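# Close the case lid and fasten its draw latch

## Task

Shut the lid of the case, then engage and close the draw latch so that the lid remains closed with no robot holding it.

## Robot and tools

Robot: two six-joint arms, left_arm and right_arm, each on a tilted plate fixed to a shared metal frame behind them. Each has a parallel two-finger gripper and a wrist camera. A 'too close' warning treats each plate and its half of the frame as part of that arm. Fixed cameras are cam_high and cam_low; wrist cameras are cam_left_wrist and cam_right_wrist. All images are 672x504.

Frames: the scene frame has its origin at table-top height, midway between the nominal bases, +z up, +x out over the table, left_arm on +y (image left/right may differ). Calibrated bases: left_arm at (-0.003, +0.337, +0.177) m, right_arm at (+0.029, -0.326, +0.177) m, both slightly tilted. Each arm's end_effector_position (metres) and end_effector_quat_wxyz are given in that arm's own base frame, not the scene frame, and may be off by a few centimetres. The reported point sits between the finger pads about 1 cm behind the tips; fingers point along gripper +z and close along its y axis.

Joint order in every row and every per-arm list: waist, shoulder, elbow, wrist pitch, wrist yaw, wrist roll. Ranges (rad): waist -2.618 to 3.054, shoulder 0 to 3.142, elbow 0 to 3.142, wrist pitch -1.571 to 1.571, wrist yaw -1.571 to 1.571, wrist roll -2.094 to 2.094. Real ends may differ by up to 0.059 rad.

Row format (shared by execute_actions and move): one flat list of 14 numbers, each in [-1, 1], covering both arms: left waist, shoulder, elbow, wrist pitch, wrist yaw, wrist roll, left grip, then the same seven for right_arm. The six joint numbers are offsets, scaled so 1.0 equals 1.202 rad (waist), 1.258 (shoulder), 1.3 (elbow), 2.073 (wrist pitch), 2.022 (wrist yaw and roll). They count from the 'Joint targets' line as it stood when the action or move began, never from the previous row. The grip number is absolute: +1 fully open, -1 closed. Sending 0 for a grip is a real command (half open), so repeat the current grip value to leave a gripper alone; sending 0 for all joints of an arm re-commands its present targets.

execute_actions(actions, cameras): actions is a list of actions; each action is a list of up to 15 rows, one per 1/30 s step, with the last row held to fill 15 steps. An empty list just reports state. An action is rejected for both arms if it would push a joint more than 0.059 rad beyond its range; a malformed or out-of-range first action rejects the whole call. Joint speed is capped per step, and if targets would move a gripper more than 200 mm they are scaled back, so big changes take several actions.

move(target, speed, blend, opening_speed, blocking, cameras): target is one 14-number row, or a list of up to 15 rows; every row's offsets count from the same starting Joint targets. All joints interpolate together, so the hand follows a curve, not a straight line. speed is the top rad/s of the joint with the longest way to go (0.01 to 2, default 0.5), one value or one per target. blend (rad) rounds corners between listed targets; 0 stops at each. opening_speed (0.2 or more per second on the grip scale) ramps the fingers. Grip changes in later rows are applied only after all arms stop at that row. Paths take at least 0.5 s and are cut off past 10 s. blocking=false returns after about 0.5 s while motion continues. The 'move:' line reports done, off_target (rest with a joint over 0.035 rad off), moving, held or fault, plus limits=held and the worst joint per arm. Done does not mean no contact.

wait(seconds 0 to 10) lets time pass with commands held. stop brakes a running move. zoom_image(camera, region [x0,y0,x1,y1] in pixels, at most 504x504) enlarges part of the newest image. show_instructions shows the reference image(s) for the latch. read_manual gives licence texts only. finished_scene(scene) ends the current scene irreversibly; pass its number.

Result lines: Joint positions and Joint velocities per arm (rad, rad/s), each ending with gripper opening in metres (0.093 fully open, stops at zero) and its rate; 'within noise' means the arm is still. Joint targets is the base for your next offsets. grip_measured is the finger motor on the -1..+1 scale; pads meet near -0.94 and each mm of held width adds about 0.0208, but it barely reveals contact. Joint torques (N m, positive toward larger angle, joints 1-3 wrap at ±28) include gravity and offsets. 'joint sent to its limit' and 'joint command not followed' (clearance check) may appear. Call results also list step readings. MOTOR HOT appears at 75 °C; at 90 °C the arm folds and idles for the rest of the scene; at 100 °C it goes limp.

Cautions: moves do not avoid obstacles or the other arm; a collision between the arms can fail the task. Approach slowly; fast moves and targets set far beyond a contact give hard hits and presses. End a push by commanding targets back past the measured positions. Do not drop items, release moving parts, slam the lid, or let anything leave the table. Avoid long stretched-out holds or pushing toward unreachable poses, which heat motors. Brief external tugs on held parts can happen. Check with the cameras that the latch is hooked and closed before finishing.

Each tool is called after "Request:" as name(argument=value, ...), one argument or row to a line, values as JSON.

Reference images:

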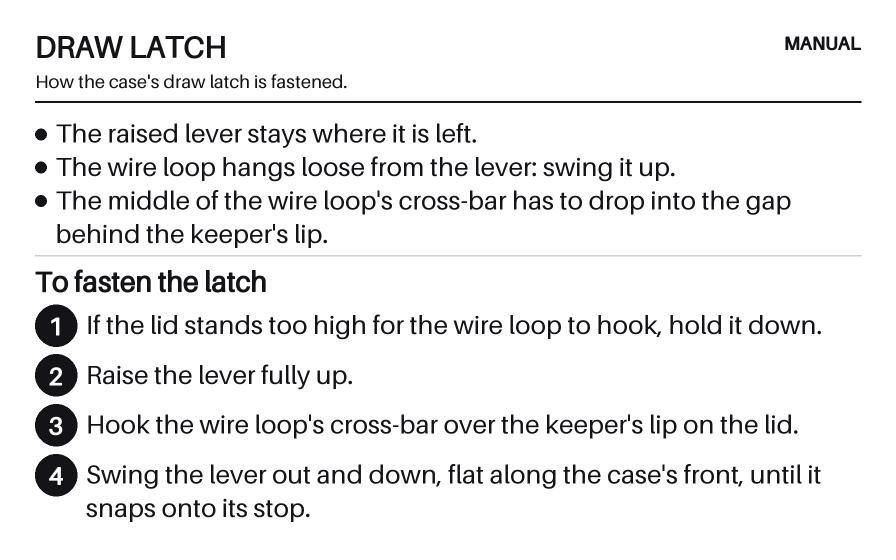

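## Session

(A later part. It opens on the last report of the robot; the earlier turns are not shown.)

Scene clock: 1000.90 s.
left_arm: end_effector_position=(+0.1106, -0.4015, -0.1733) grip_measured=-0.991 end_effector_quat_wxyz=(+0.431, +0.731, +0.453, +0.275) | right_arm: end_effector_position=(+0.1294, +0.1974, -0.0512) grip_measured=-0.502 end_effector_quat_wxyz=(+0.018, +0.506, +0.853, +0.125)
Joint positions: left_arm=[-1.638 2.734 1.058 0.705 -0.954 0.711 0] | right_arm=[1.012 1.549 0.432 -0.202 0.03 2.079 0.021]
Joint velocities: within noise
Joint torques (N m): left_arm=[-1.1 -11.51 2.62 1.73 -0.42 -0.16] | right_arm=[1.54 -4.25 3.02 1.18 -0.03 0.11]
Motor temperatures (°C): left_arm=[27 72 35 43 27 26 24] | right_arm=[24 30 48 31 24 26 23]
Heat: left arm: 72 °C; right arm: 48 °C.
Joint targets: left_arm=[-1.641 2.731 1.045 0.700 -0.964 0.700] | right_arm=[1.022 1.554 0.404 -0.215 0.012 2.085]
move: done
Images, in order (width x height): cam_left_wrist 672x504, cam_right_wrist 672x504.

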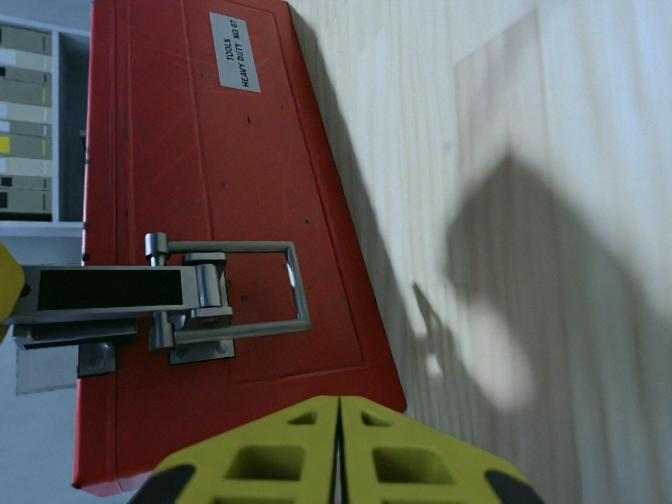

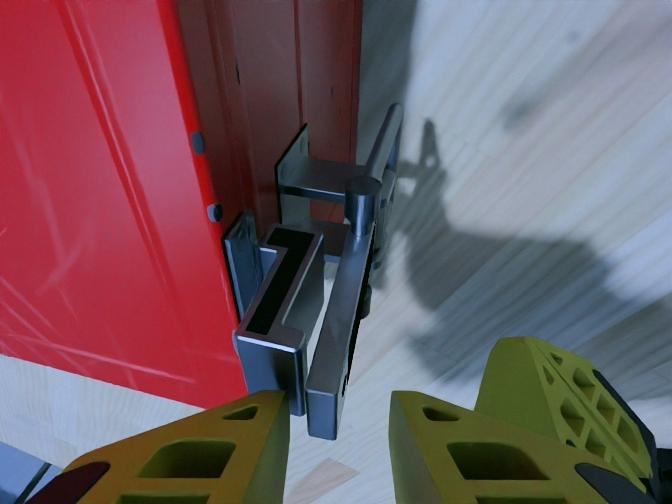

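Request:
move(
  target=[
    [0,0,0,0,0,0,-1,0.023,-0.031,-0.028,0.0,0,0,-0.5],
  ],
  speed=0.1,
  cameras=["cam_right_wrist","cam_left_wrist"],
)

Scene clock: 1005.80 s.
left_arm: end_effector_position=(+0.1106, -0.4014, -0.1733) grip_measured=-0.991 end_effector_quat_wxyz=(+0.431, +0.731, +0.453, +0.275) | right_arm: end_effector_position=(+0.1158, +0.1897, -0.0562) grip_measured=-0.502 end_effector_quat_wxyz=(+0.015, +0.493, +0.862, +0.119)
Joint positions: left_arm=[-1.638 2.734 1.058 0.704 -0.954 0.711 0] | right_arm=[1.044 1.527 0.384 -0.189 0.028 2.079 0.021]
Joint velocities: within noise
Joint torques (N m): left_arm=[-1.09 -11.54 2.59 1.73 -0.4 -0.15] | right_arm=[1.14 -5.56 3.79 1 0.02 0.12]
Motor temperatures (°C): left_arm=[27 72 35 43 27 26 24] | right_arm=[24 30 48 31 24 26 23]
Heat: left arm: 72 °C; right arm: 48 °C.
Joint targets: left_arm=[-1.641 2.731 1.045 0.700 -0.964 0.700] | right_arm=[1.050 1.515 0.368 -0.215 0.012 2.085]
move: done
Images, in order (width x height): cam_left_wrist 672x504, cam_right_wrist 672x504.

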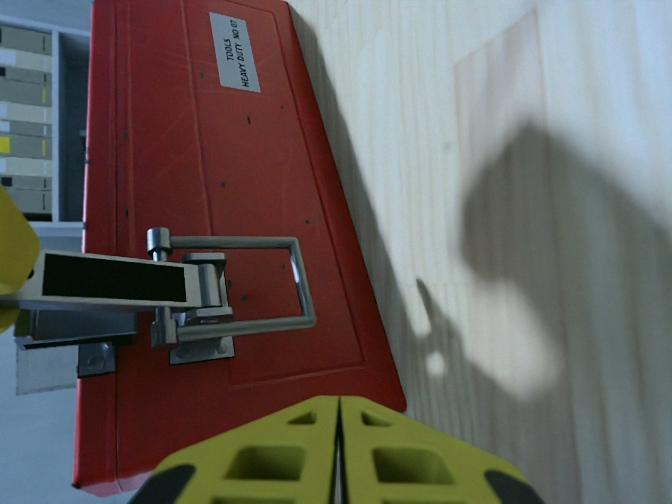

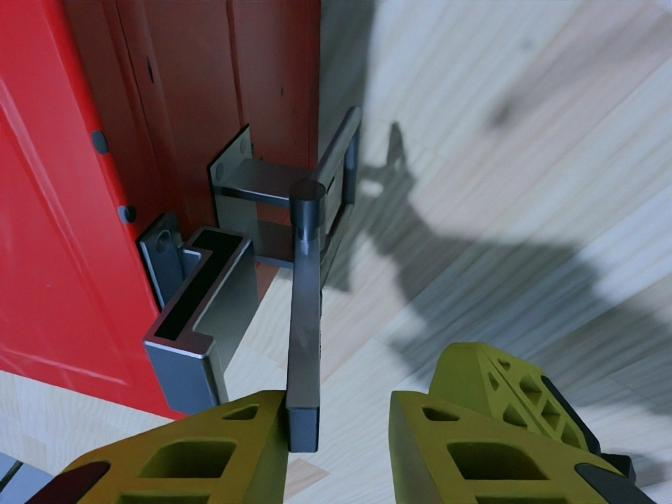

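Request:
move(
  target=[
    [0,0,0,0,0,0,-1,0.014,-0.016,-0.017,0.0,0,0,-0.5],
    [0,0,0,0,0,0,-1,0.014,-0.08,0.01,-0.02,0,0,-0.5],
  ],
  speed=0.15,
  cameras=["cam_right_wrist","cam_left_wrist"],
)

Scene clock: 1010.00 s.
left_arm: end_effector_position=(+0.1106, -0.4014, -0.1733) grip_measured=-0.991 end_effector_quat_wxyz=(+0.431, +0.731, +0.453, +0.275) | right_arm: end_effector_position=(+0.1099, +0.1875, -0.0439) grip_measured=-0.502 end_effector_quat_wxyz=(+0.013, +0.485, +0.865, +0.132)
Joint positions: left_arm=[-1.638 2.734 1.058 0.704 -0.954 0.711 0] | right_arm=[1.061 1.427 0.364 -0.243 0.025 2.079 0.021]
Joint velocities: within noise
Joint torques (N m): left_arm=[-1.1 -11.56 2.63 1.74 -0.4 -0.14] | right_arm=[1.07 -4.97 6.68 1.24 0.04 0.11]
Motor temperatures (°C): left_arm=[27 72 35 43 27 26 24] | right_arm=[24 30 48 31 24 26 23]
Heat: left arm: 72 °C; right arm: 48 °C.
Joint targets: left_arm=[-1.641 2.731 1.045 0.700 -0.964 0.700] | right_arm=[1.066 1.415 0.381 -0.257 0.012 2.085]
move: done
Images, in order (width x height): cam_left_wrist 672x504, cam_right_wrist 672x504.

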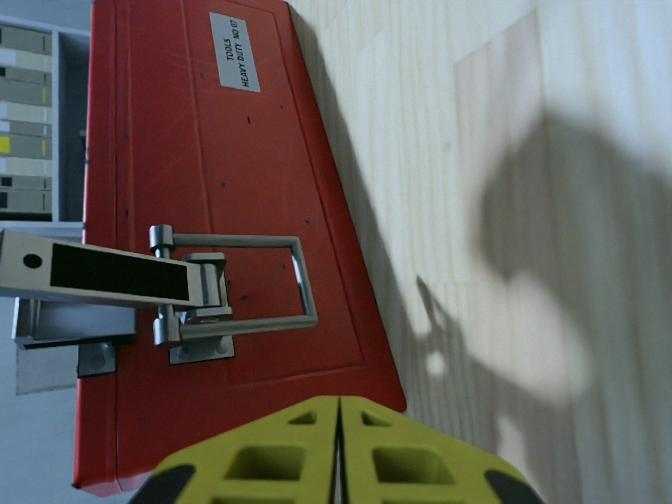

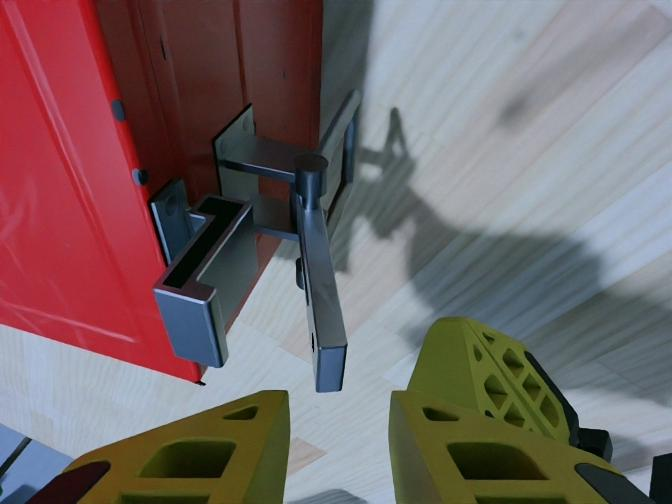

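Request:
move(
  target=[
    [0.0092,-0.978,-0.4192,-0.2412,0.3234,-0.4946,-1,-0.0973,-0.0954,0.0754,-0.1558,-0.006,0,-1],
  ],
  speed=0.9,
  cameras=["cam_right_wrist"],
)

Request:
wait(
  seconds=8,
  cameras=[],
)

Scene clock: 1018.13 s.
left_arm: end_effector_position=(+0.0291, -0.3534, +0.0335) grip_measured=-0.991 end_effector_quat_wxyz=(+0.332, +0.526, +0.752, -0.219) | right_arm: end_effector_position=(+0.1135, +0.1567, -0.0166) grip_measured=-0.979 end_effector_quat_wxyz=(+0.011, +0.531, +0.844, +0.075)
Joint positions: left_arm=[-1.638 1.521 0.513 0.204 -0.319 -0.289 0] | right_arm=[0.956 1.306 0.452 -0.567 0.014 2.079 0]
Joint velocities: within noise
Joint torques (N m): left_arm=[0.08 -6.46 6.27 2.12 -0.03 -0.11] | right_arm=[0.12 -4.27 7.83 0.93 0.02 0.12]
Motor temperatures (°C): left_arm=[27 71 35 43 27 26 24] | right_arm=[24 30 48 30 24 26 23]
Heat: left arm: 71 °C; right arm: 48 °C.
Joint targets: left_arm=[-1.630 1.500 0.500 0.200 -0.311 -0.300] | right_arm=[0.950 1.295 0.479 -0.579 0.000 2.085]
move: done
Images, in order (width x height): cam_right_wrist 672x504.

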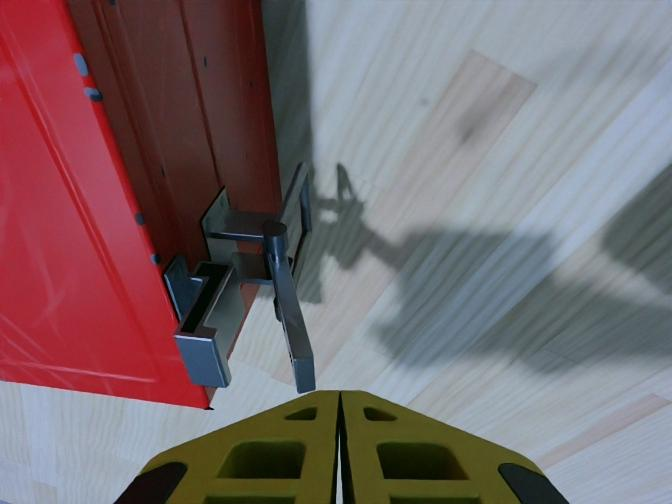

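Scene clock: 1026.13 s.
left_arm: end_effector_position=(+0.0289, -0.3531, +0.0332) grip_measured=-0.991 end_effector_quat_wxyz=(+0.331, +0.526, +0.752, -0.219) | right_arm: end_effector_position=(+0.1132, +0.1565, -0.0166) grip_measured=-0.979 end_effector_quat_wxyz=(+0.011, +0.531, +0.844, +0.074)
Joint positions: left_arm=[-1.638 1.521 0.513 0.203 -0.318 -0.29 0] | right_arm=[0.956 1.306 0.452 -0.568 0.013 2.079 0]
Joint velocities: within noise
Joint torques (N m): left_arm=[0.06 -6.43 6.27 2.14 -0.02 -0.09] | right_arm=[0.12 -4.27 7.84 0.94 0.03 0.12]
Motor temperatures (°C): left_arm=[27 67 35 44 27 26 24] | right_arm=[24 30 50 30 24 26 23]
Heat: left arm: 67 °C; right arm: 50 °C.
Joint targets: left_arm=[-1.630 1.500 0.500 0.200 -0.311 -0.300] | right_arm=[0.950 1.295 0.479 -0.580 0.000 2.085]
Tool commands: left_gripper/opening=-1.0 right_gripper/opening=-1.0
wait: 8.00 s; at rest by 0.17 s
No camera images: "cameras" was empty.

Request:
move(
  target=[-0.0092,0.938,0.4192,0.2412,-0.3234,0.4946,-1,0,0,0,0,0,0,-1],
  speed=1.0,
  cameras=[],
)

Request:
move(
  target=[
    [0.1231,0.0755,0.0038,0.1119,0.0495,0.09,-1,0,0,0,0,0,0,-1],
    [0.1805,0.1161,0.0692,0.1302,0.0816,0.132,-1,0,0,0,0,0,0,-1],
  ],
  speed=0.3,
  blend=0.03,
  cameras=["cam_left_wrist","cam_right_wrist"],
)

Scene clock: 1033.90 s.
left_arm: end_effector_position=(+0.1106, -0.4002, -0.1583) grip_measured=-0.991 end_effector_quat_wxyz=(+0.432, +0.727, +0.460, +0.272) | right_arm: end_effector_position=(+0.1132, +0.1565, -0.0166) grip_measured=-0.979 end_effector_quat_wxyz=(+0.011, +0.531, +0.844, +0.074)
Joint positions: left_arm=[-1.638 2.673 1.022 0.675 -0.954 0.69 0] | right_arm=[0.956 1.306 0.452 -0.568 0.013 2.079 0]
Joint velocities: within noise
Joint torques (N m): left_arm=[-1.06 -10.37 6.28 2.06 -0.41 0.08] | right_arm=[0.1 -4.26 7.83 0.94 0.03 0.12]
Motor temperatures (°C): left_arm=[27 64 35 44 27 26 24] | right_arm=[24 30 51 30 24 26 23]
Heat: left arm: 64 °C; right arm: 51 °C.
Joint targets: left_arm=[-1.641 2.680 1.045 0.700 -0.965 0.700] | right_arm=[0.950 1.295 0.479 -0.579 0.000 2.085]
move: done
No camera images: "cameras" was empty.

Scene clock: 1035.57 s.
left_arm: end_effector_position=(+0.1837, -0.4089, -0.1843) grip_measured=-0.991 end_effector_quat_wxyz=(+0.432, +0.727, +0.458, +0.274) | right_arm: end_effector_position=(+0.1131, +0.1564, -0.0166) grip_measured=-0.979 end_effector_quat_wxyz=(+0.011, +0.531, +0.844, +0.074)
Joint positions: left_arm=[-1.427 2.813 1.107 0.931 -0.822 0.953 0] | right_arm=[0.956 1.306 0.452 -0.569 0.013 2.079 0]
Joint velocities: within noise
Joint torques (N m): left_arm=[-0.92 -10.39 6.57 2.49 0.01 0.11] | right_arm=[0.12 -4.27 7.83 0.94 0.03 0.12]
Motor temperatures (°C): left_arm=[27 64 35 45 27 26 24] | right_arm=[24 30 51 30 24 26 23]
Heat: left arm: 64 °C; right arm: 51 °C.
Joint targets: left_arm=[-1.424 2.826 1.135 0.970 -0.800 0.967] | right_arm=[0.950 1.295 0.479 -0.580 0.000 2.085]
move: off_target (left_arm); left_arm: the wrist pitch is farthest, 0.039 rad from its target
Images, in order (width x height): cam_left_wrist 672x504, cam_right_wrist 672x504.

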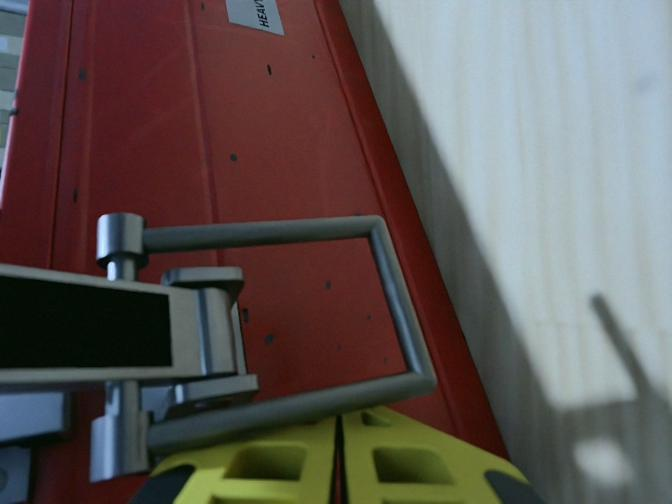

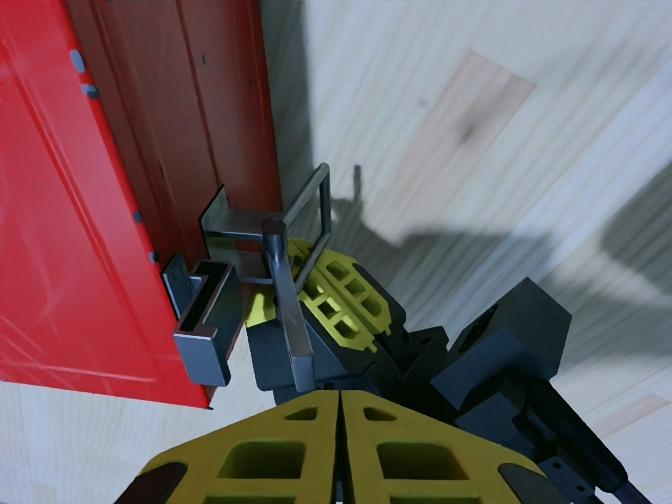

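Request:
move(
  target=[
    [-0.0607,0,0.03,-0.0497,-0.0208,-0.0336,-1,0,0,0,0,0,0,-1],
    [-0.109,-0.1129,0.0338,-0.1235,-0.043,-0.0697,-1,0,0,0,0,0,0,-1],
    [-0.1148,-0.1924,-0.01,-0.1611,-0.048,-0.0747,-1,0,0,0,0,0,0,-1],
    [-0.0607,-0.2695,-0.0654,-0.1404,-0.0282,-0.0401,-1,0,0,0,0,0,0,-1],
  ],
  speed=0.15,
  blend=0.02,
  cameras=["cam_left_wrist","cam_right_wrist"],
)

Scene clock: 1044.37 s.
left_arm: end_effector_position=(+0.1590, -0.4320, -0.1122) grip_measured=-0.991 end_effector_quat_wxyz=(+0.431, +0.729, +0.456, +0.273) | right_arm: end_effector_position=(+0.1131, +0.1564, -0.0166) grip_measured=-0.979 end_effector_quat_wxyz=(+0.011, +0.531, +0.844, +0.074)
Joint positions: left_arm=[-1.501 2.543 1.06 0.647 -0.867 0.876 0] | right_arm=[0.956 1.306 0.452 -0.569 0.013 2.079 0]
Joint velocities: within noise
Joint torques (N m): left_arm=[-0.84 -16.21 4.16 2.34 -0.12 0.06] | right_arm=[0.12 -4.26 7.84 0.94 0.03 0.12]
Motor temperatures (°C): left_arm=[27 67 35 45 26 26 24] | right_arm=[24 30 52 29 24 26 23]
Heat: left arm: 67 °C; right arm: 52 °C.
Joint targets: left_arm=[-1.497 2.487 1.050 0.679 -0.856 0.886] | right_arm=[0.950 1.295 0.479 -0.580 0.000 2.085]
move: off_target (left_arm); left_arm: the shoulder is farthest, 0.056 rad from its target
Images, in order (width x height): cam_left_wrist 672x504, cam_right_wrist 672x504.

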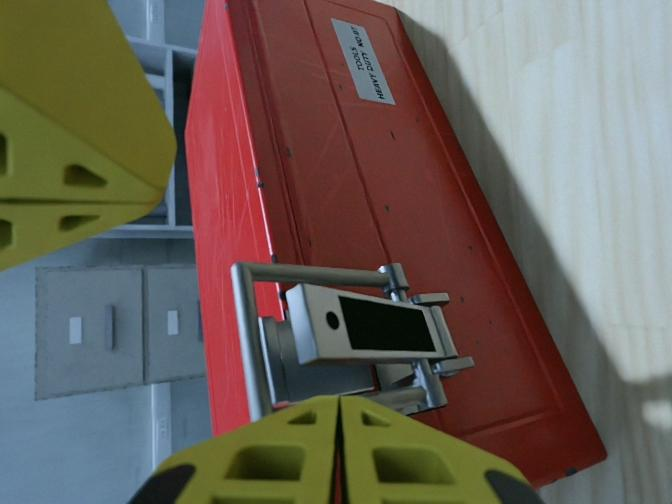

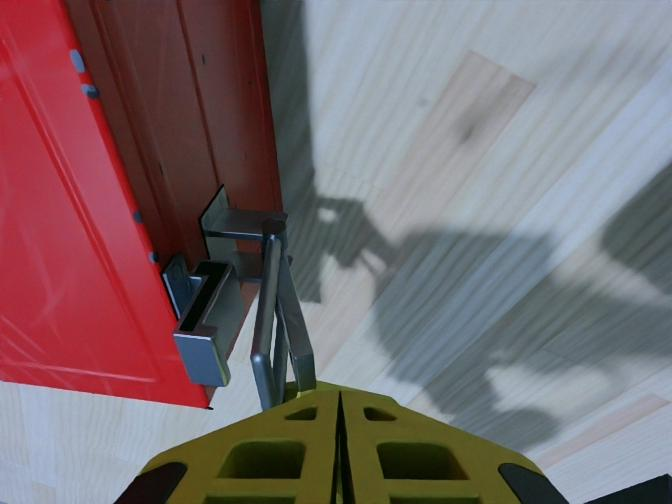

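Request:
move(
  target=[
    [0.0358,-0.0199,-0.03,0.0236,0.0153,0.0252,-1,0,0,0,0,0,0,-1],
    [0.0757,-0.0501,-0.06,0.0482,0.0228,0.05,-1,0,0,0,0,0,0,-1],
  ],
  speed=0.15,
  blend=0.02,
  cameras=["cam_left_wrist","cam_right_wrist"],
)

Scene clock: 1047.97 s.
left_arm: end_effector_position=(+0.1930, -0.4208, -0.0907) grip_measured=-0.991 end_effector_quat_wxyz=(+0.440, +0.721, +0.459, +0.276) | right_arm: end_effector_position=(+0.1131, +0.1564, -0.0166) grip_measured=-0.979 end_effector_quat_wxyz=(+0.011, +0.531, +0.844, +0.074)
Joint positions: left_arm=[-1.41 2.477 0.984 0.752 -0.819 0.977 0] | right_arm=[0.956 1.306 0.452 -0.569 0.013 2.079 0]
Joint velocities: within noise
Joint torques (N m): left_arm=[-0.91 -15.56 3.99 2.36 -0.11 0.07] | right_arm=[0.12 -4.26 7.84 0.94 0.03 0.12]
Motor temperatures (°C): left_arm=[27 69 35 45 26 26 24] | right_arm=[24 30 52 29 24 26 23]
Heat: left arm: 69 °C; right arm: 52 °C.
Joint targets: left_arm=[-1.406 2.424 0.972 0.779 -0.810 0.987] | right_arm=[0.950 1.295 0.479 -0.580 0.000 2.085]
move: off_target (left_arm); left_arm: the shoulder is farthest, 0.053 rad from its target
Images, in order (width x height): cam_left_wrist 672x504, cam_right_wrist 672x504.

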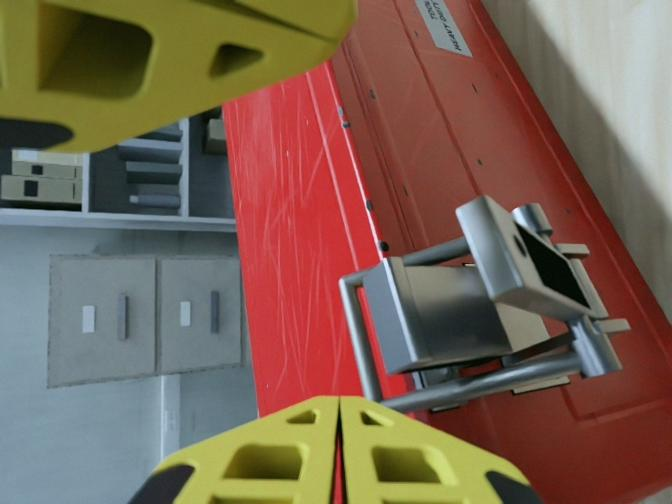

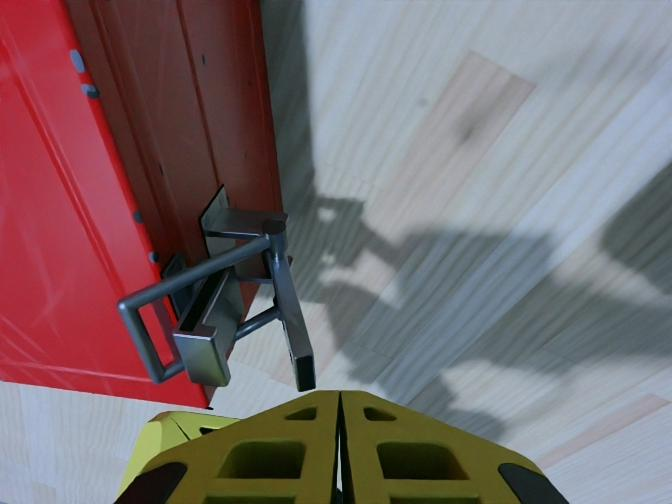

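Request:
move(
  target=[
    [-0.0757,0.0501,0.06,-0.0482,-0.0228,-0.05,-1,0,0,0,0,0,0,-1],
    [-0.1955,0.2194,0.0562,-0.0381,-0.0767,-0.1419,-1,0,0,0,0,0,0,-1],
  ],
  speed=0.25,
  blend=0.02,
  cameras=["cam_left_wrist","cam_right_wrist"],
)

Request:
zoom_image(
  camera="cam_right_wrist",
  region=[80, 180, 360, 420],
)

Scene clock: 1054.73 s.
left_arm: end_effector_position=(+0.1112, -0.4000, -0.1618) grip_measured=-0.991 end_effector_quat_wxyz=(+0.431, +0.730, +0.453, +0.275) | right_arm: end_effector_position=(+0.1131, +0.1564, -0.0166) grip_measured=-0.979 end_effector_quat_wxyz=(+0.011, +0.531, +0.844, +0.074)
Joint positions: left_arm=[-1.637 2.689 1.027 0.693 -0.954 0.713 0] | right_arm=[0.956 1.306 0.452 -0.569 0.013 2.079 0]
Joint velocities: within noise
Joint torques (N m): left_arm=[-1.14 -10.02 5.81 1.86 -0.41 -0.15] | right_arm=[0.12 -4.26 7.83 0.94 0.03 0.12]
Motor temperatures (°C): left_arm=[27 71 35 45 26 26 24] | right_arm=[24 30 53 29 24 26 23]
Heat: left arm: 71 °C; right arm: 53 °C.
Joint targets: left_arm=[-1.640 2.700 1.045 0.700 -0.965 0.700] | right_arm=[0.950 1.295 0.479 -0.580 0.000 2.085]
move: done
Images, in order (width x height): cam_left_wrist 672x504, cam_right_wrist 672x504.

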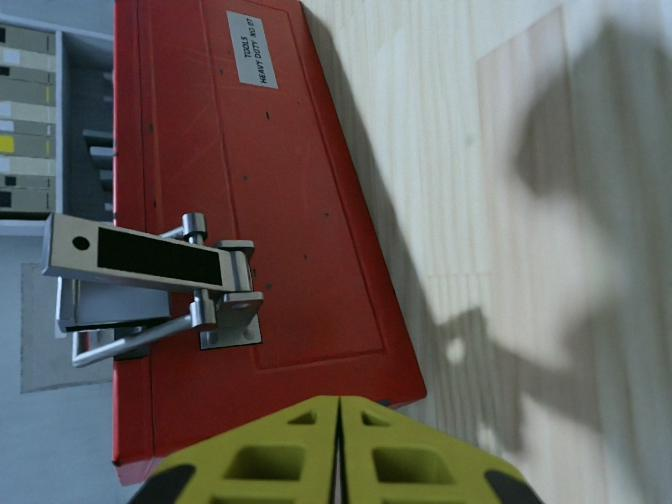

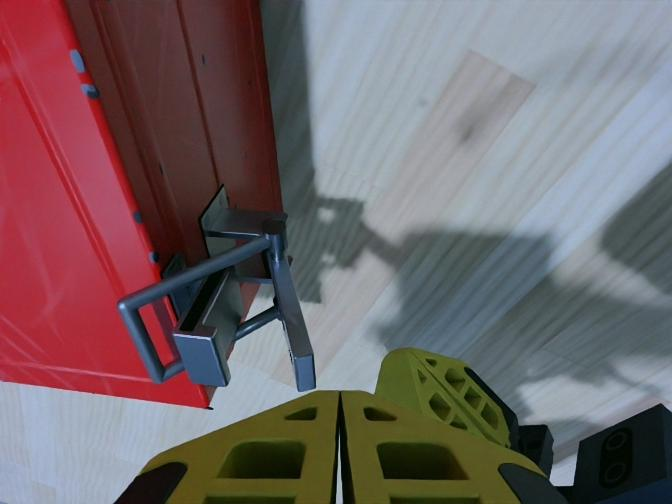

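Scaled by 1.800 from the camera's 672x504 image, which has a finer 960x720 frame.

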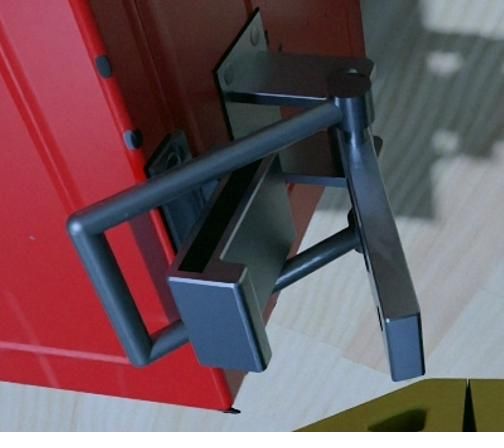

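Request:
move(
  target=[
    [0.0092,-0.9538,-0.4192,-0.2412,0.3234,-0.4946,-1,0,0,0,0,0,0,-1],
    [0.0092,-0.9538,-0.4192,-0.2412,0.3234,-0.4946,-1,0.0291,0.1987,0.0623,0.0989,0,0,-1],
    [0.0092,-0.9538,-0.4192,-0.2412,0.3234,-0.4946,-1,0.0233,0.2623,-0.0123,0.1688,0,0,-1],
  ],
  speed=[0.9,0.4,0.15],
  cameras=["cam_right_wrist"],
)

Scene clock: 1090.37 s.
left_arm: end_effector_position=(+0.0295, -0.3532, +0.0334) grip_measured=-0.991 end_effector_quat_wxyz=(+0.332, +0.525, +0.753, -0.219) | right_arm: end_effector_position=(+0.1359, +0.1981, -0.0491) grip_measured=-0.979 end_effector_quat_wxyz=(+0.011, +0.521, +0.848, +0.100)
Joint positions: left_arm=[-1.637 1.521 0.513 0.204 -0.319 -0.289 0] | right_arm=[0.979 1.589 0.501 -0.282 0.013 2.079 0]
Joint velocities: within noise
Joint torques (N m): left_arm=[-0.01 -6.43 6.26 2.13 -0.03 -0.09] | right_arm=[0.77 -1.63 2.24 1.83 0.04 0.12]
Motor temperatures (°C): left_arm=[27 68 35 43 27 26 24] | right_arm=[24 30 54 29 24 26 23]
Heat: left arm: 68 °C; right arm: 54 °C.
Joint targets: left_arm=[-1.629 1.500 0.500 0.200 -0.312 -0.300] | right_arm=[0.978 1.625 0.463 -0.230 0.000 2.085]
move: off_target (right_arm); right_arm: the wrist pitch is farthest, 0.052 rad from its target
Images, in order (width x height): cam_right_wrist 672x504.

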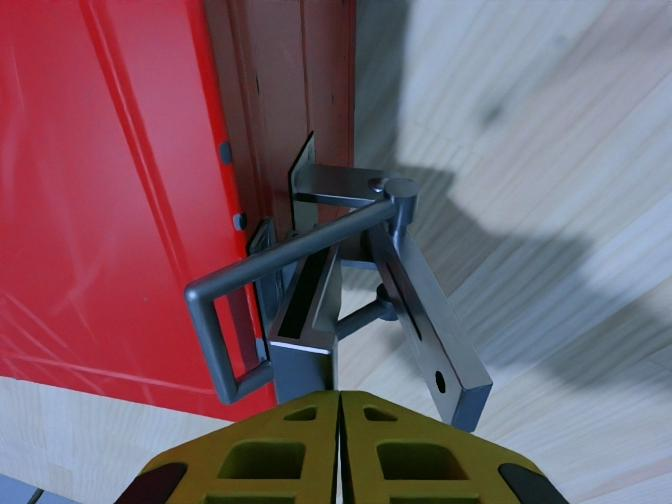

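Request:
move(
  target=[
    [0,0,0,0,0,0,-1,0,-0.0517,0.0131,-0.0241,0,0,-1],
    [0,0,0,0,0,0,-1,0.0349,-0.031,-0.0538,0.0178,0,0,-1],
    [0,0,0,0,0,0,-1,0.0516,-0.0103,-0.0908,0.0516,0,0,-1],
  ],
  speed=0.15,
  cameras=["cam_right_wrist","cam_left_wrist"],
)

Scene clock: 1100.77 s.
left_arm: end_effector_position=(+0.0295, -0.3532, +0.0333) grip_measured=-0.991 end_effector_quat_wxyz=(+0.331, +0.525, +0.753, -0.219) | right_arm: end_effector_position=(+0.1362, +0.2088, -0.0531) grip_measured=-0.979 end_effector_quat_wxyz=(+0.028, +0.498, +0.850, +0.169)
Joint positions: left_arm=[-1.637 1.521 0.513 0.203 -0.319 -0.29 0] | right_arm=[1.027 1.562 0.391 -0.06 0.051 2.079 0]
Joint velocities: within noise
Joint torques (N m): left_arm=[-0.05 -6.42 6.27 2.13 -0.02 -0.08] | right_arm=[1.68 0.25 1.61 0.81 -0.36 0.11]
Motor temperatures (°C): left_arm=[27 64 36 44 27 26 24] | right_arm=[24 29 51 29 24 26 23]
Heat: left arm: 64 °C; right arm: 51 °C.
Joint targets: left_arm=[-1.629 1.500 0.500 0.200 -0.311 -0.300] | right_arm=[1.039 1.612 0.345 -0.123 0.000 2.085]
move: off_target (right_arm); right_arm: the wrist pitch is farthest, 0.063 rad from its target
Images, in order (width x height): cam_left_wrist 672x504, cam_right_wrist 672x504.

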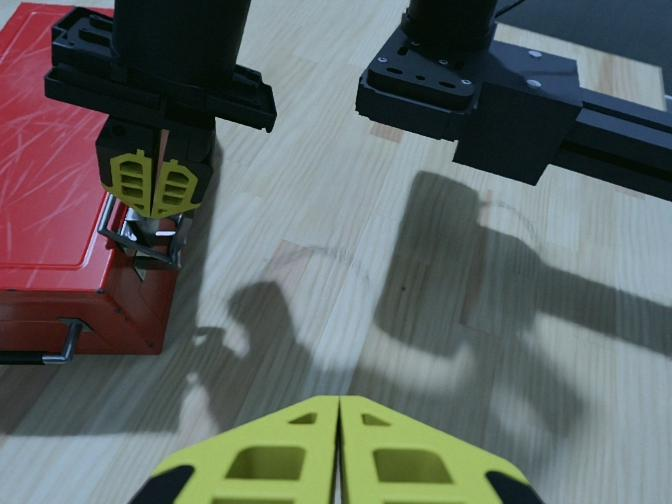

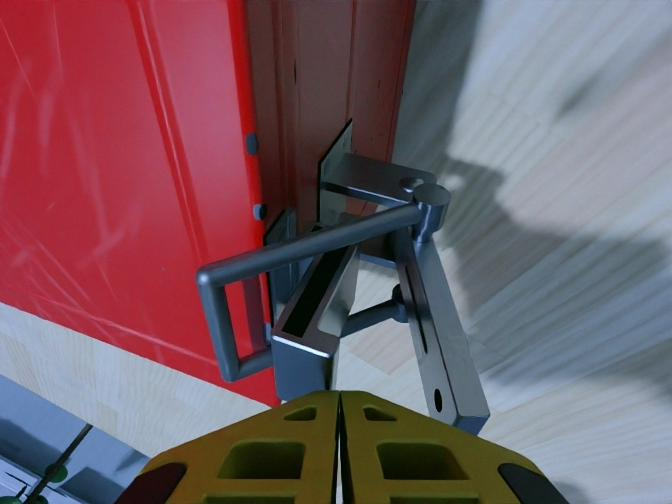

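Request:
move(
  target=[0,0,0,0,0,0,-1,-0.05,-0.22,0.09,-0.16,0,0,-1],
  speed=0.4,
  cameras=["cam_right_wrist","cam_left_wrist"],
)

Scene clock: 1119.53 s.
left_arm: end_effector_position=(+0.0295, -0.3531, +0.0332) grip_measured=-0.991 end_effector_quat_wxyz=(+0.331, +0.525, +0.753, -0.219) | right_arm: end_effector_position=(+0.1195, +0.1763, -0.0213) grip_measured=-0.979 end_effector_quat_wxyz=(+0.011, +0.517, +0.848, +0.112)
Joint positions: left_arm=[-1.637 1.521 0.513 0.203 -0.319 -0.29 0] | right_arm=[0.986 1.344 0.439 -0.441 0.014 2.079 0]
Joint velocities: within noise
Joint torques (N m): left_arm=[0.01 -6.42 6.28 2.14 -0.03 -0.08] | right_arm=[0.14 -4.42 7.57 1.12 0.03 0.12]
Motor temperatures (°C): left_arm=[27 60 36 44 26 26 24] | right_arm=[24 29 48 28 24 26 23]
Heat: left arm: 60 °C; right arm: 48 °C.
Joint targets: left_arm=[-1.629 1.500 0.500 0.200 -0.312 -0.300] | right_arm=[0.979 1.335 0.462 -0.454 0.000 2.085]
move: done
Images, in order (width x height): cam_left_wrist 672x504, cam_right_wrist 672x504.

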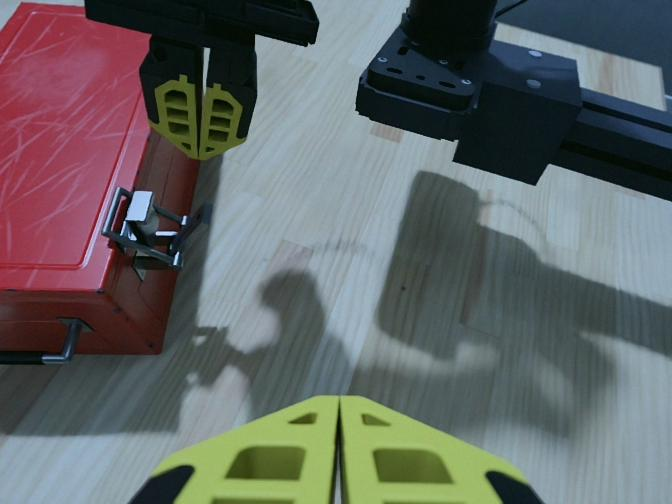

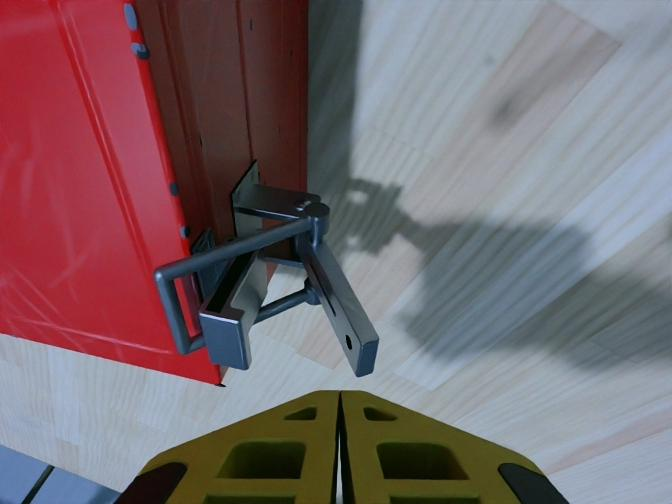

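Request:
zoom_image(
  camera="cam_right_wrist",
  region=[140, 150, 400, 400],
)

Scaled by 1.938 from the camera's 672x504 image, which has a finer 960x720 frame.

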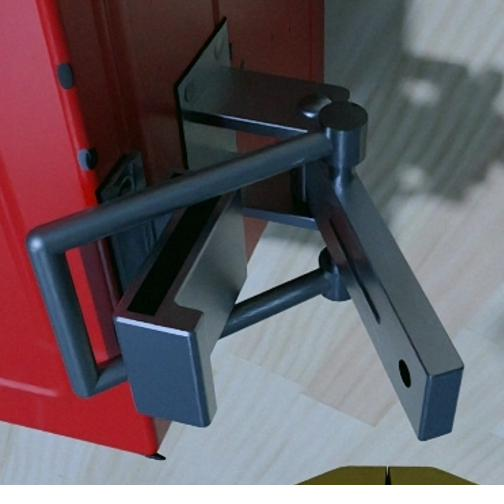

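Request:
move(
  target=[
    [0,0,0,0,0,0,-1,0.0449,0.1669,0.0792,0.0285,0,0.0,-1],
    [0,0,0,0,0,0,-1,0.0383,0.2504,0.0031,0.1177,0,0.0,-1],
  ],
  speed=0.25,
  cameras=["cam_right_wrist","cam_left_wrist"],
)

Scene clock: 1155.57 s.
left_arm: end_effector_position=(+0.0295, -0.3530, +0.0332) grip_measured=-0.991 end_effector_quat_wxyz=(+0.331, +0.525, +0.753, -0.219) | right_arm: end_effector_position=(+0.1248, +0.2024, -0.0614) grip_measured=-0.979 end_effector_quat_wxyz=(+0.008, +0.500, +0.860, +0.096)
Joint positions: left_arm=[-1.637 1.521 0.513 0.202 -0.319 -0.29 0] | right_arm=[1.027 1.639 0.48 -0.219 0.013 2.079 0]
Joint velocities: within noise
Joint torques (N m): left_arm=[-0.02 -6.42 6.26 2.14 -0.02 -0.08] | right_arm=[0.68 -4.3 3.81 1.29 0.04 0.12]
Motor temperatures (°C): left_arm=[27 56 36 45 26 26 24] | right_arm=[24 29 50 28 24 26 23]
Heat: left arm: 56 °C; right arm: 50 °C.
Joint targets: left_arm=[-1.629 1.500 0.500 0.200 -0.312 -0.300] | right_arm=[1.026 1.650 0.466 -0.210 0.000 2.085]
move: done
Images, in order (width x height): cam_left_wrist 672x504, cam_right_wrist 672x504.

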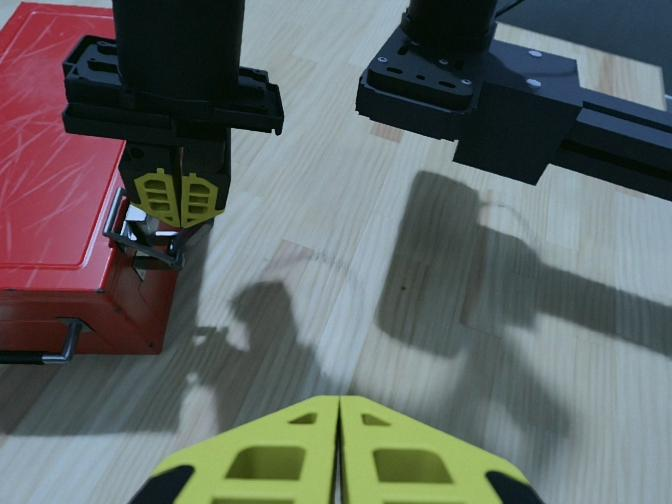

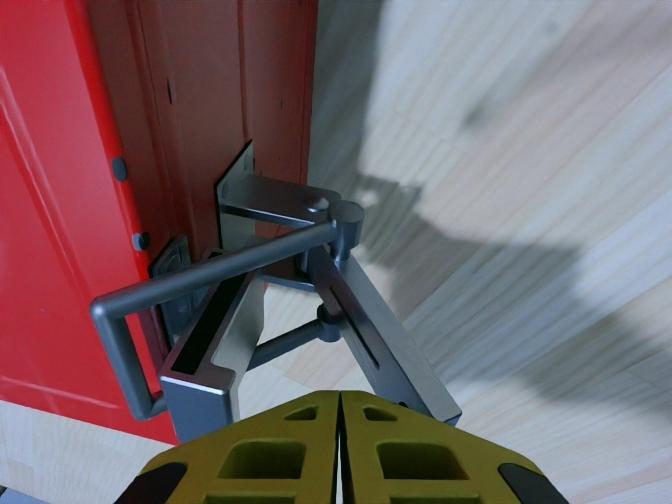

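Request:
move(
  target=[
    [0,0,0,0,0,0,-1,0.0284,0.027,-0.0592,0.0531,0,0.0,-1],
  ],
  speed=0.12,
  cameras=["cam_right_wrist","cam_left_wrist"],
)

Scene clock: 1158.80 s.
left_arm: end_effector_position=(+0.0295, -0.3530, +0.0332) grip_measured=-0.991 end_effector_quat_wxyz=(+0.331, +0.525, +0.753, -0.219) | right_arm: end_effector_position=(+0.1124, +0.1935, -0.0777) grip_measured=-0.979 end_effector_quat_wxyz=(+0.006, +0.489, +0.867, +0.097)
Joint positions: left_arm=[-1.637 1.521 0.513 0.202 -0.319 -0.29 0] | right_arm=[1.054 1.672 0.404 -0.108 0.012 2.079 0]
Joint velocities: within noise
Joint torques (N m): left_arm=[-0.01 -6.43 6.31 2.14 -0.01 -0.08] | right_arm=[1.24 -4.04 3.3 1.3 0.05 0.12]
Motor temperatures (°C): left_arm=[27 55 36 45 26 26 24] | right_arm=[24 29 50 28 24 26 23]
Heat: left arm: 55 °C; right arm: 50 °C.
Joint targets: left_arm=[-1.629 1.500 0.500 0.200 -0.312 -0.300] | right_arm=[1.060 1.684 0.389 -0.101 0.000 2.085]
move: done
Images, in order (width x height): cam_left_wrist 672x504, cam_right_wrist 672x504.

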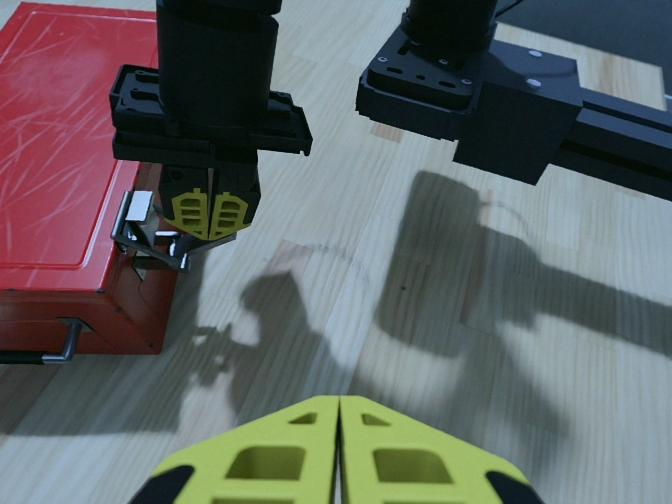

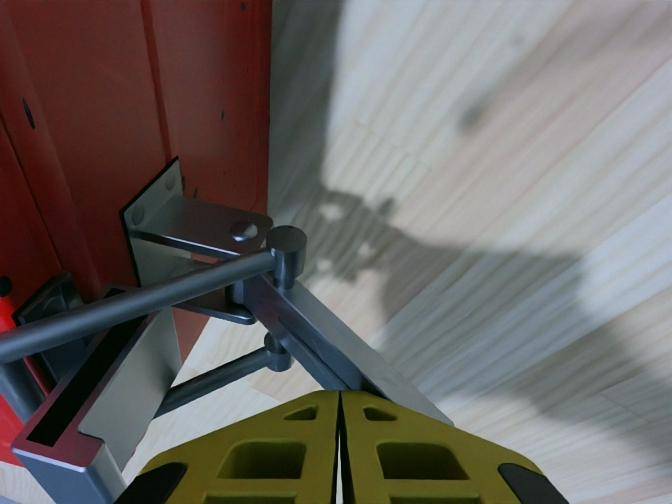

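Request:
move(
  target=[
    [0,0,0,0,0,0,-1,0.0125,0.0573,-0.0384,0.0593,0,0.0,-1],
    [0,0,0,0,0,0,-1,0.0042,0.1399,-0.0492,0.1206,0,0.0,-1],
  ],
  speed=0.12,
  blend=0.02,
  cameras=["cam_right_wrist","cam_left_wrist"],
)

Request:
zoom_image(
  camera="cam_left_wrist",
  region=[60, 140, 300, 340],
)

Scene clock: 1163.83 s.
left_arm: end_effector_position=(+0.0295, -0.3530, +0.0332) grip_measured=-0.991 end_effector_quat_wxyz=(+0.331, +0.525, +0.753, -0.219) | right_arm: end_effector_position=(+0.1047, +0.1861, -0.1114) grip_measured=-0.979 end_effector_quat_wxyz=(+0.005, +0.483, +0.870, +0.097)
Joint positions: left_arm=[-1.637 1.521 0.513 0.202 -0.319 -0.29 0] | right_arm=[1.067 1.848 0.336 0.136 0.011 2.079 0]
Joint velocities: within noise
Joint torques (N m): left_arm=[-0.01 -6.46 6.28 2.14 -0.02 -0.08] | right_arm=[0.61 -4.49 2.41 1.38 0.06 0.12]
Motor temperatures (°C): left_arm=[27 55 36 45 26 26 24] | right_arm=[24 29 49 28 24 26 23]
Heat: left arm: 55 °C; right arm: 49 °C.
Joint targets: left_arm=[-1.629 1.500 0.500 0.200 -0.312 -0.300] | right_arm=[1.065 1.860 0.325 0.150 0.000 2.085]
move: done
Images, in order (width x height): cam_left_wrist 672x504, cam_right_wrist 672x504.

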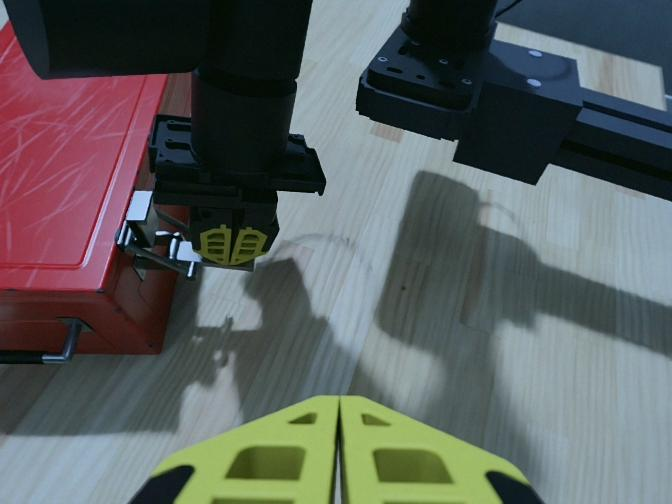

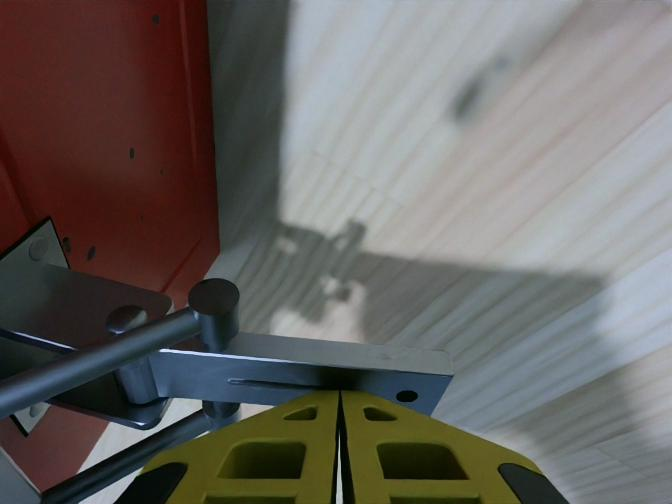

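Scaled by 2.100 from the camera's 672x504 image, which has a finer 960x720 frame.

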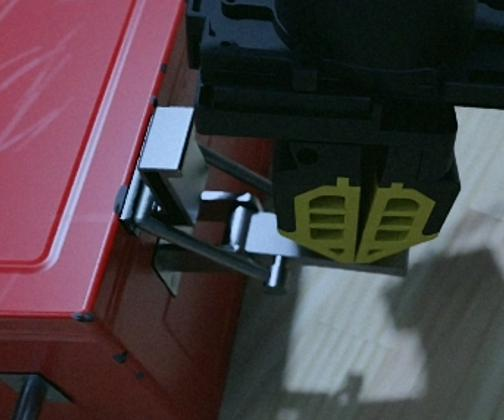

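Request:
move(
  target=[
    [0,0,0,0,0,0,-1,-0.0208,0.0835,0.0077,0.0506,0,0.0,-1],
  ],
  speed=0.12,
  cameras=["cam_right_wrist","cam_left_wrist"],
)

Request:
zoom_image(
  camera="cam_left_wrist",
  region=[60, 140, 300, 340],
)

Scene clock: 1168.13 s.
left_arm: end_effector_position=(+0.0295, -0.3530, +0.0332) grip_measured=-0.991 end_effector_quat_wxyz=(+0.331, +0.525, +0.753, -0.219) | right_arm: end_effector_position=(+0.1090, +0.1855, -0.1246) grip_measured=-0.979 end_effector_quat_wxyz=(+0.006, +0.491, +0.865, +0.100)
Joint positions: left_arm=[-1.637 1.521 0.513 0.202 -0.319 -0.29 0] | right_arm=[1.048 1.939 0.336 0.232 0.011 2.079 0]
Joint velocities: within noise
Joint torques (N m): left_arm=[-0.02 -6.45 6.27 2.14 -0.03 -0.08] | right_arm=[0.23 -3.44 2.76 1.5 0.06 0.12]
Motor temperatures (°C): left_arm=[27 55 36 45 26 26 24] | right_arm=[24 29 48 28 24 26 23]
Heat: left arm: 55 °C; right arm: 48 °C.
Joint targets: left_arm=[-1.629 1.500 0.500 0.200 -0.312 -0.300] | right_arm=[1.040 1.965 0.335 0.255 0.000 2.085]
move: done
Images, in order (width x height): cam_left_wrist 672x504, cam_right_wrist 672x504.

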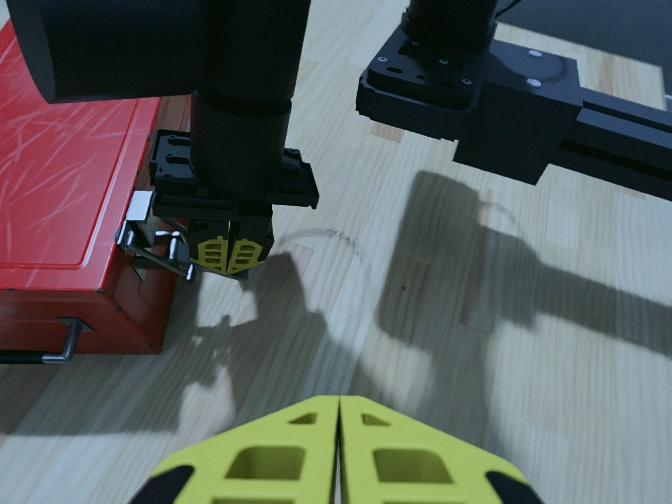

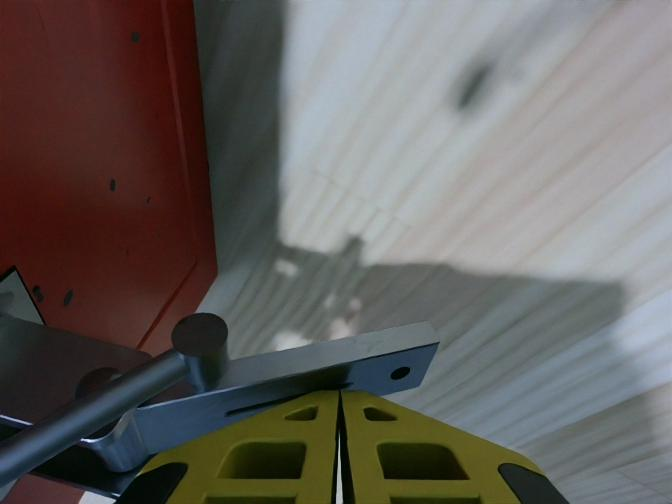

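Scaled by 2.100 from the camera's 672x504 image, which has a finer 960x720 frame.

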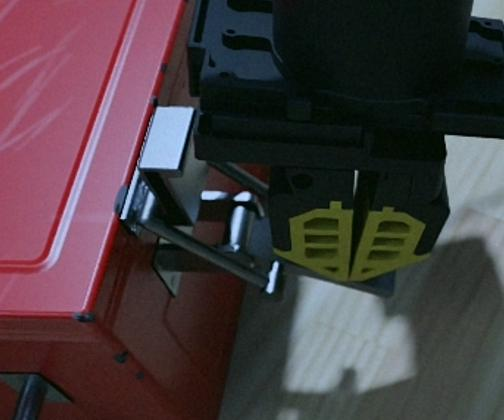

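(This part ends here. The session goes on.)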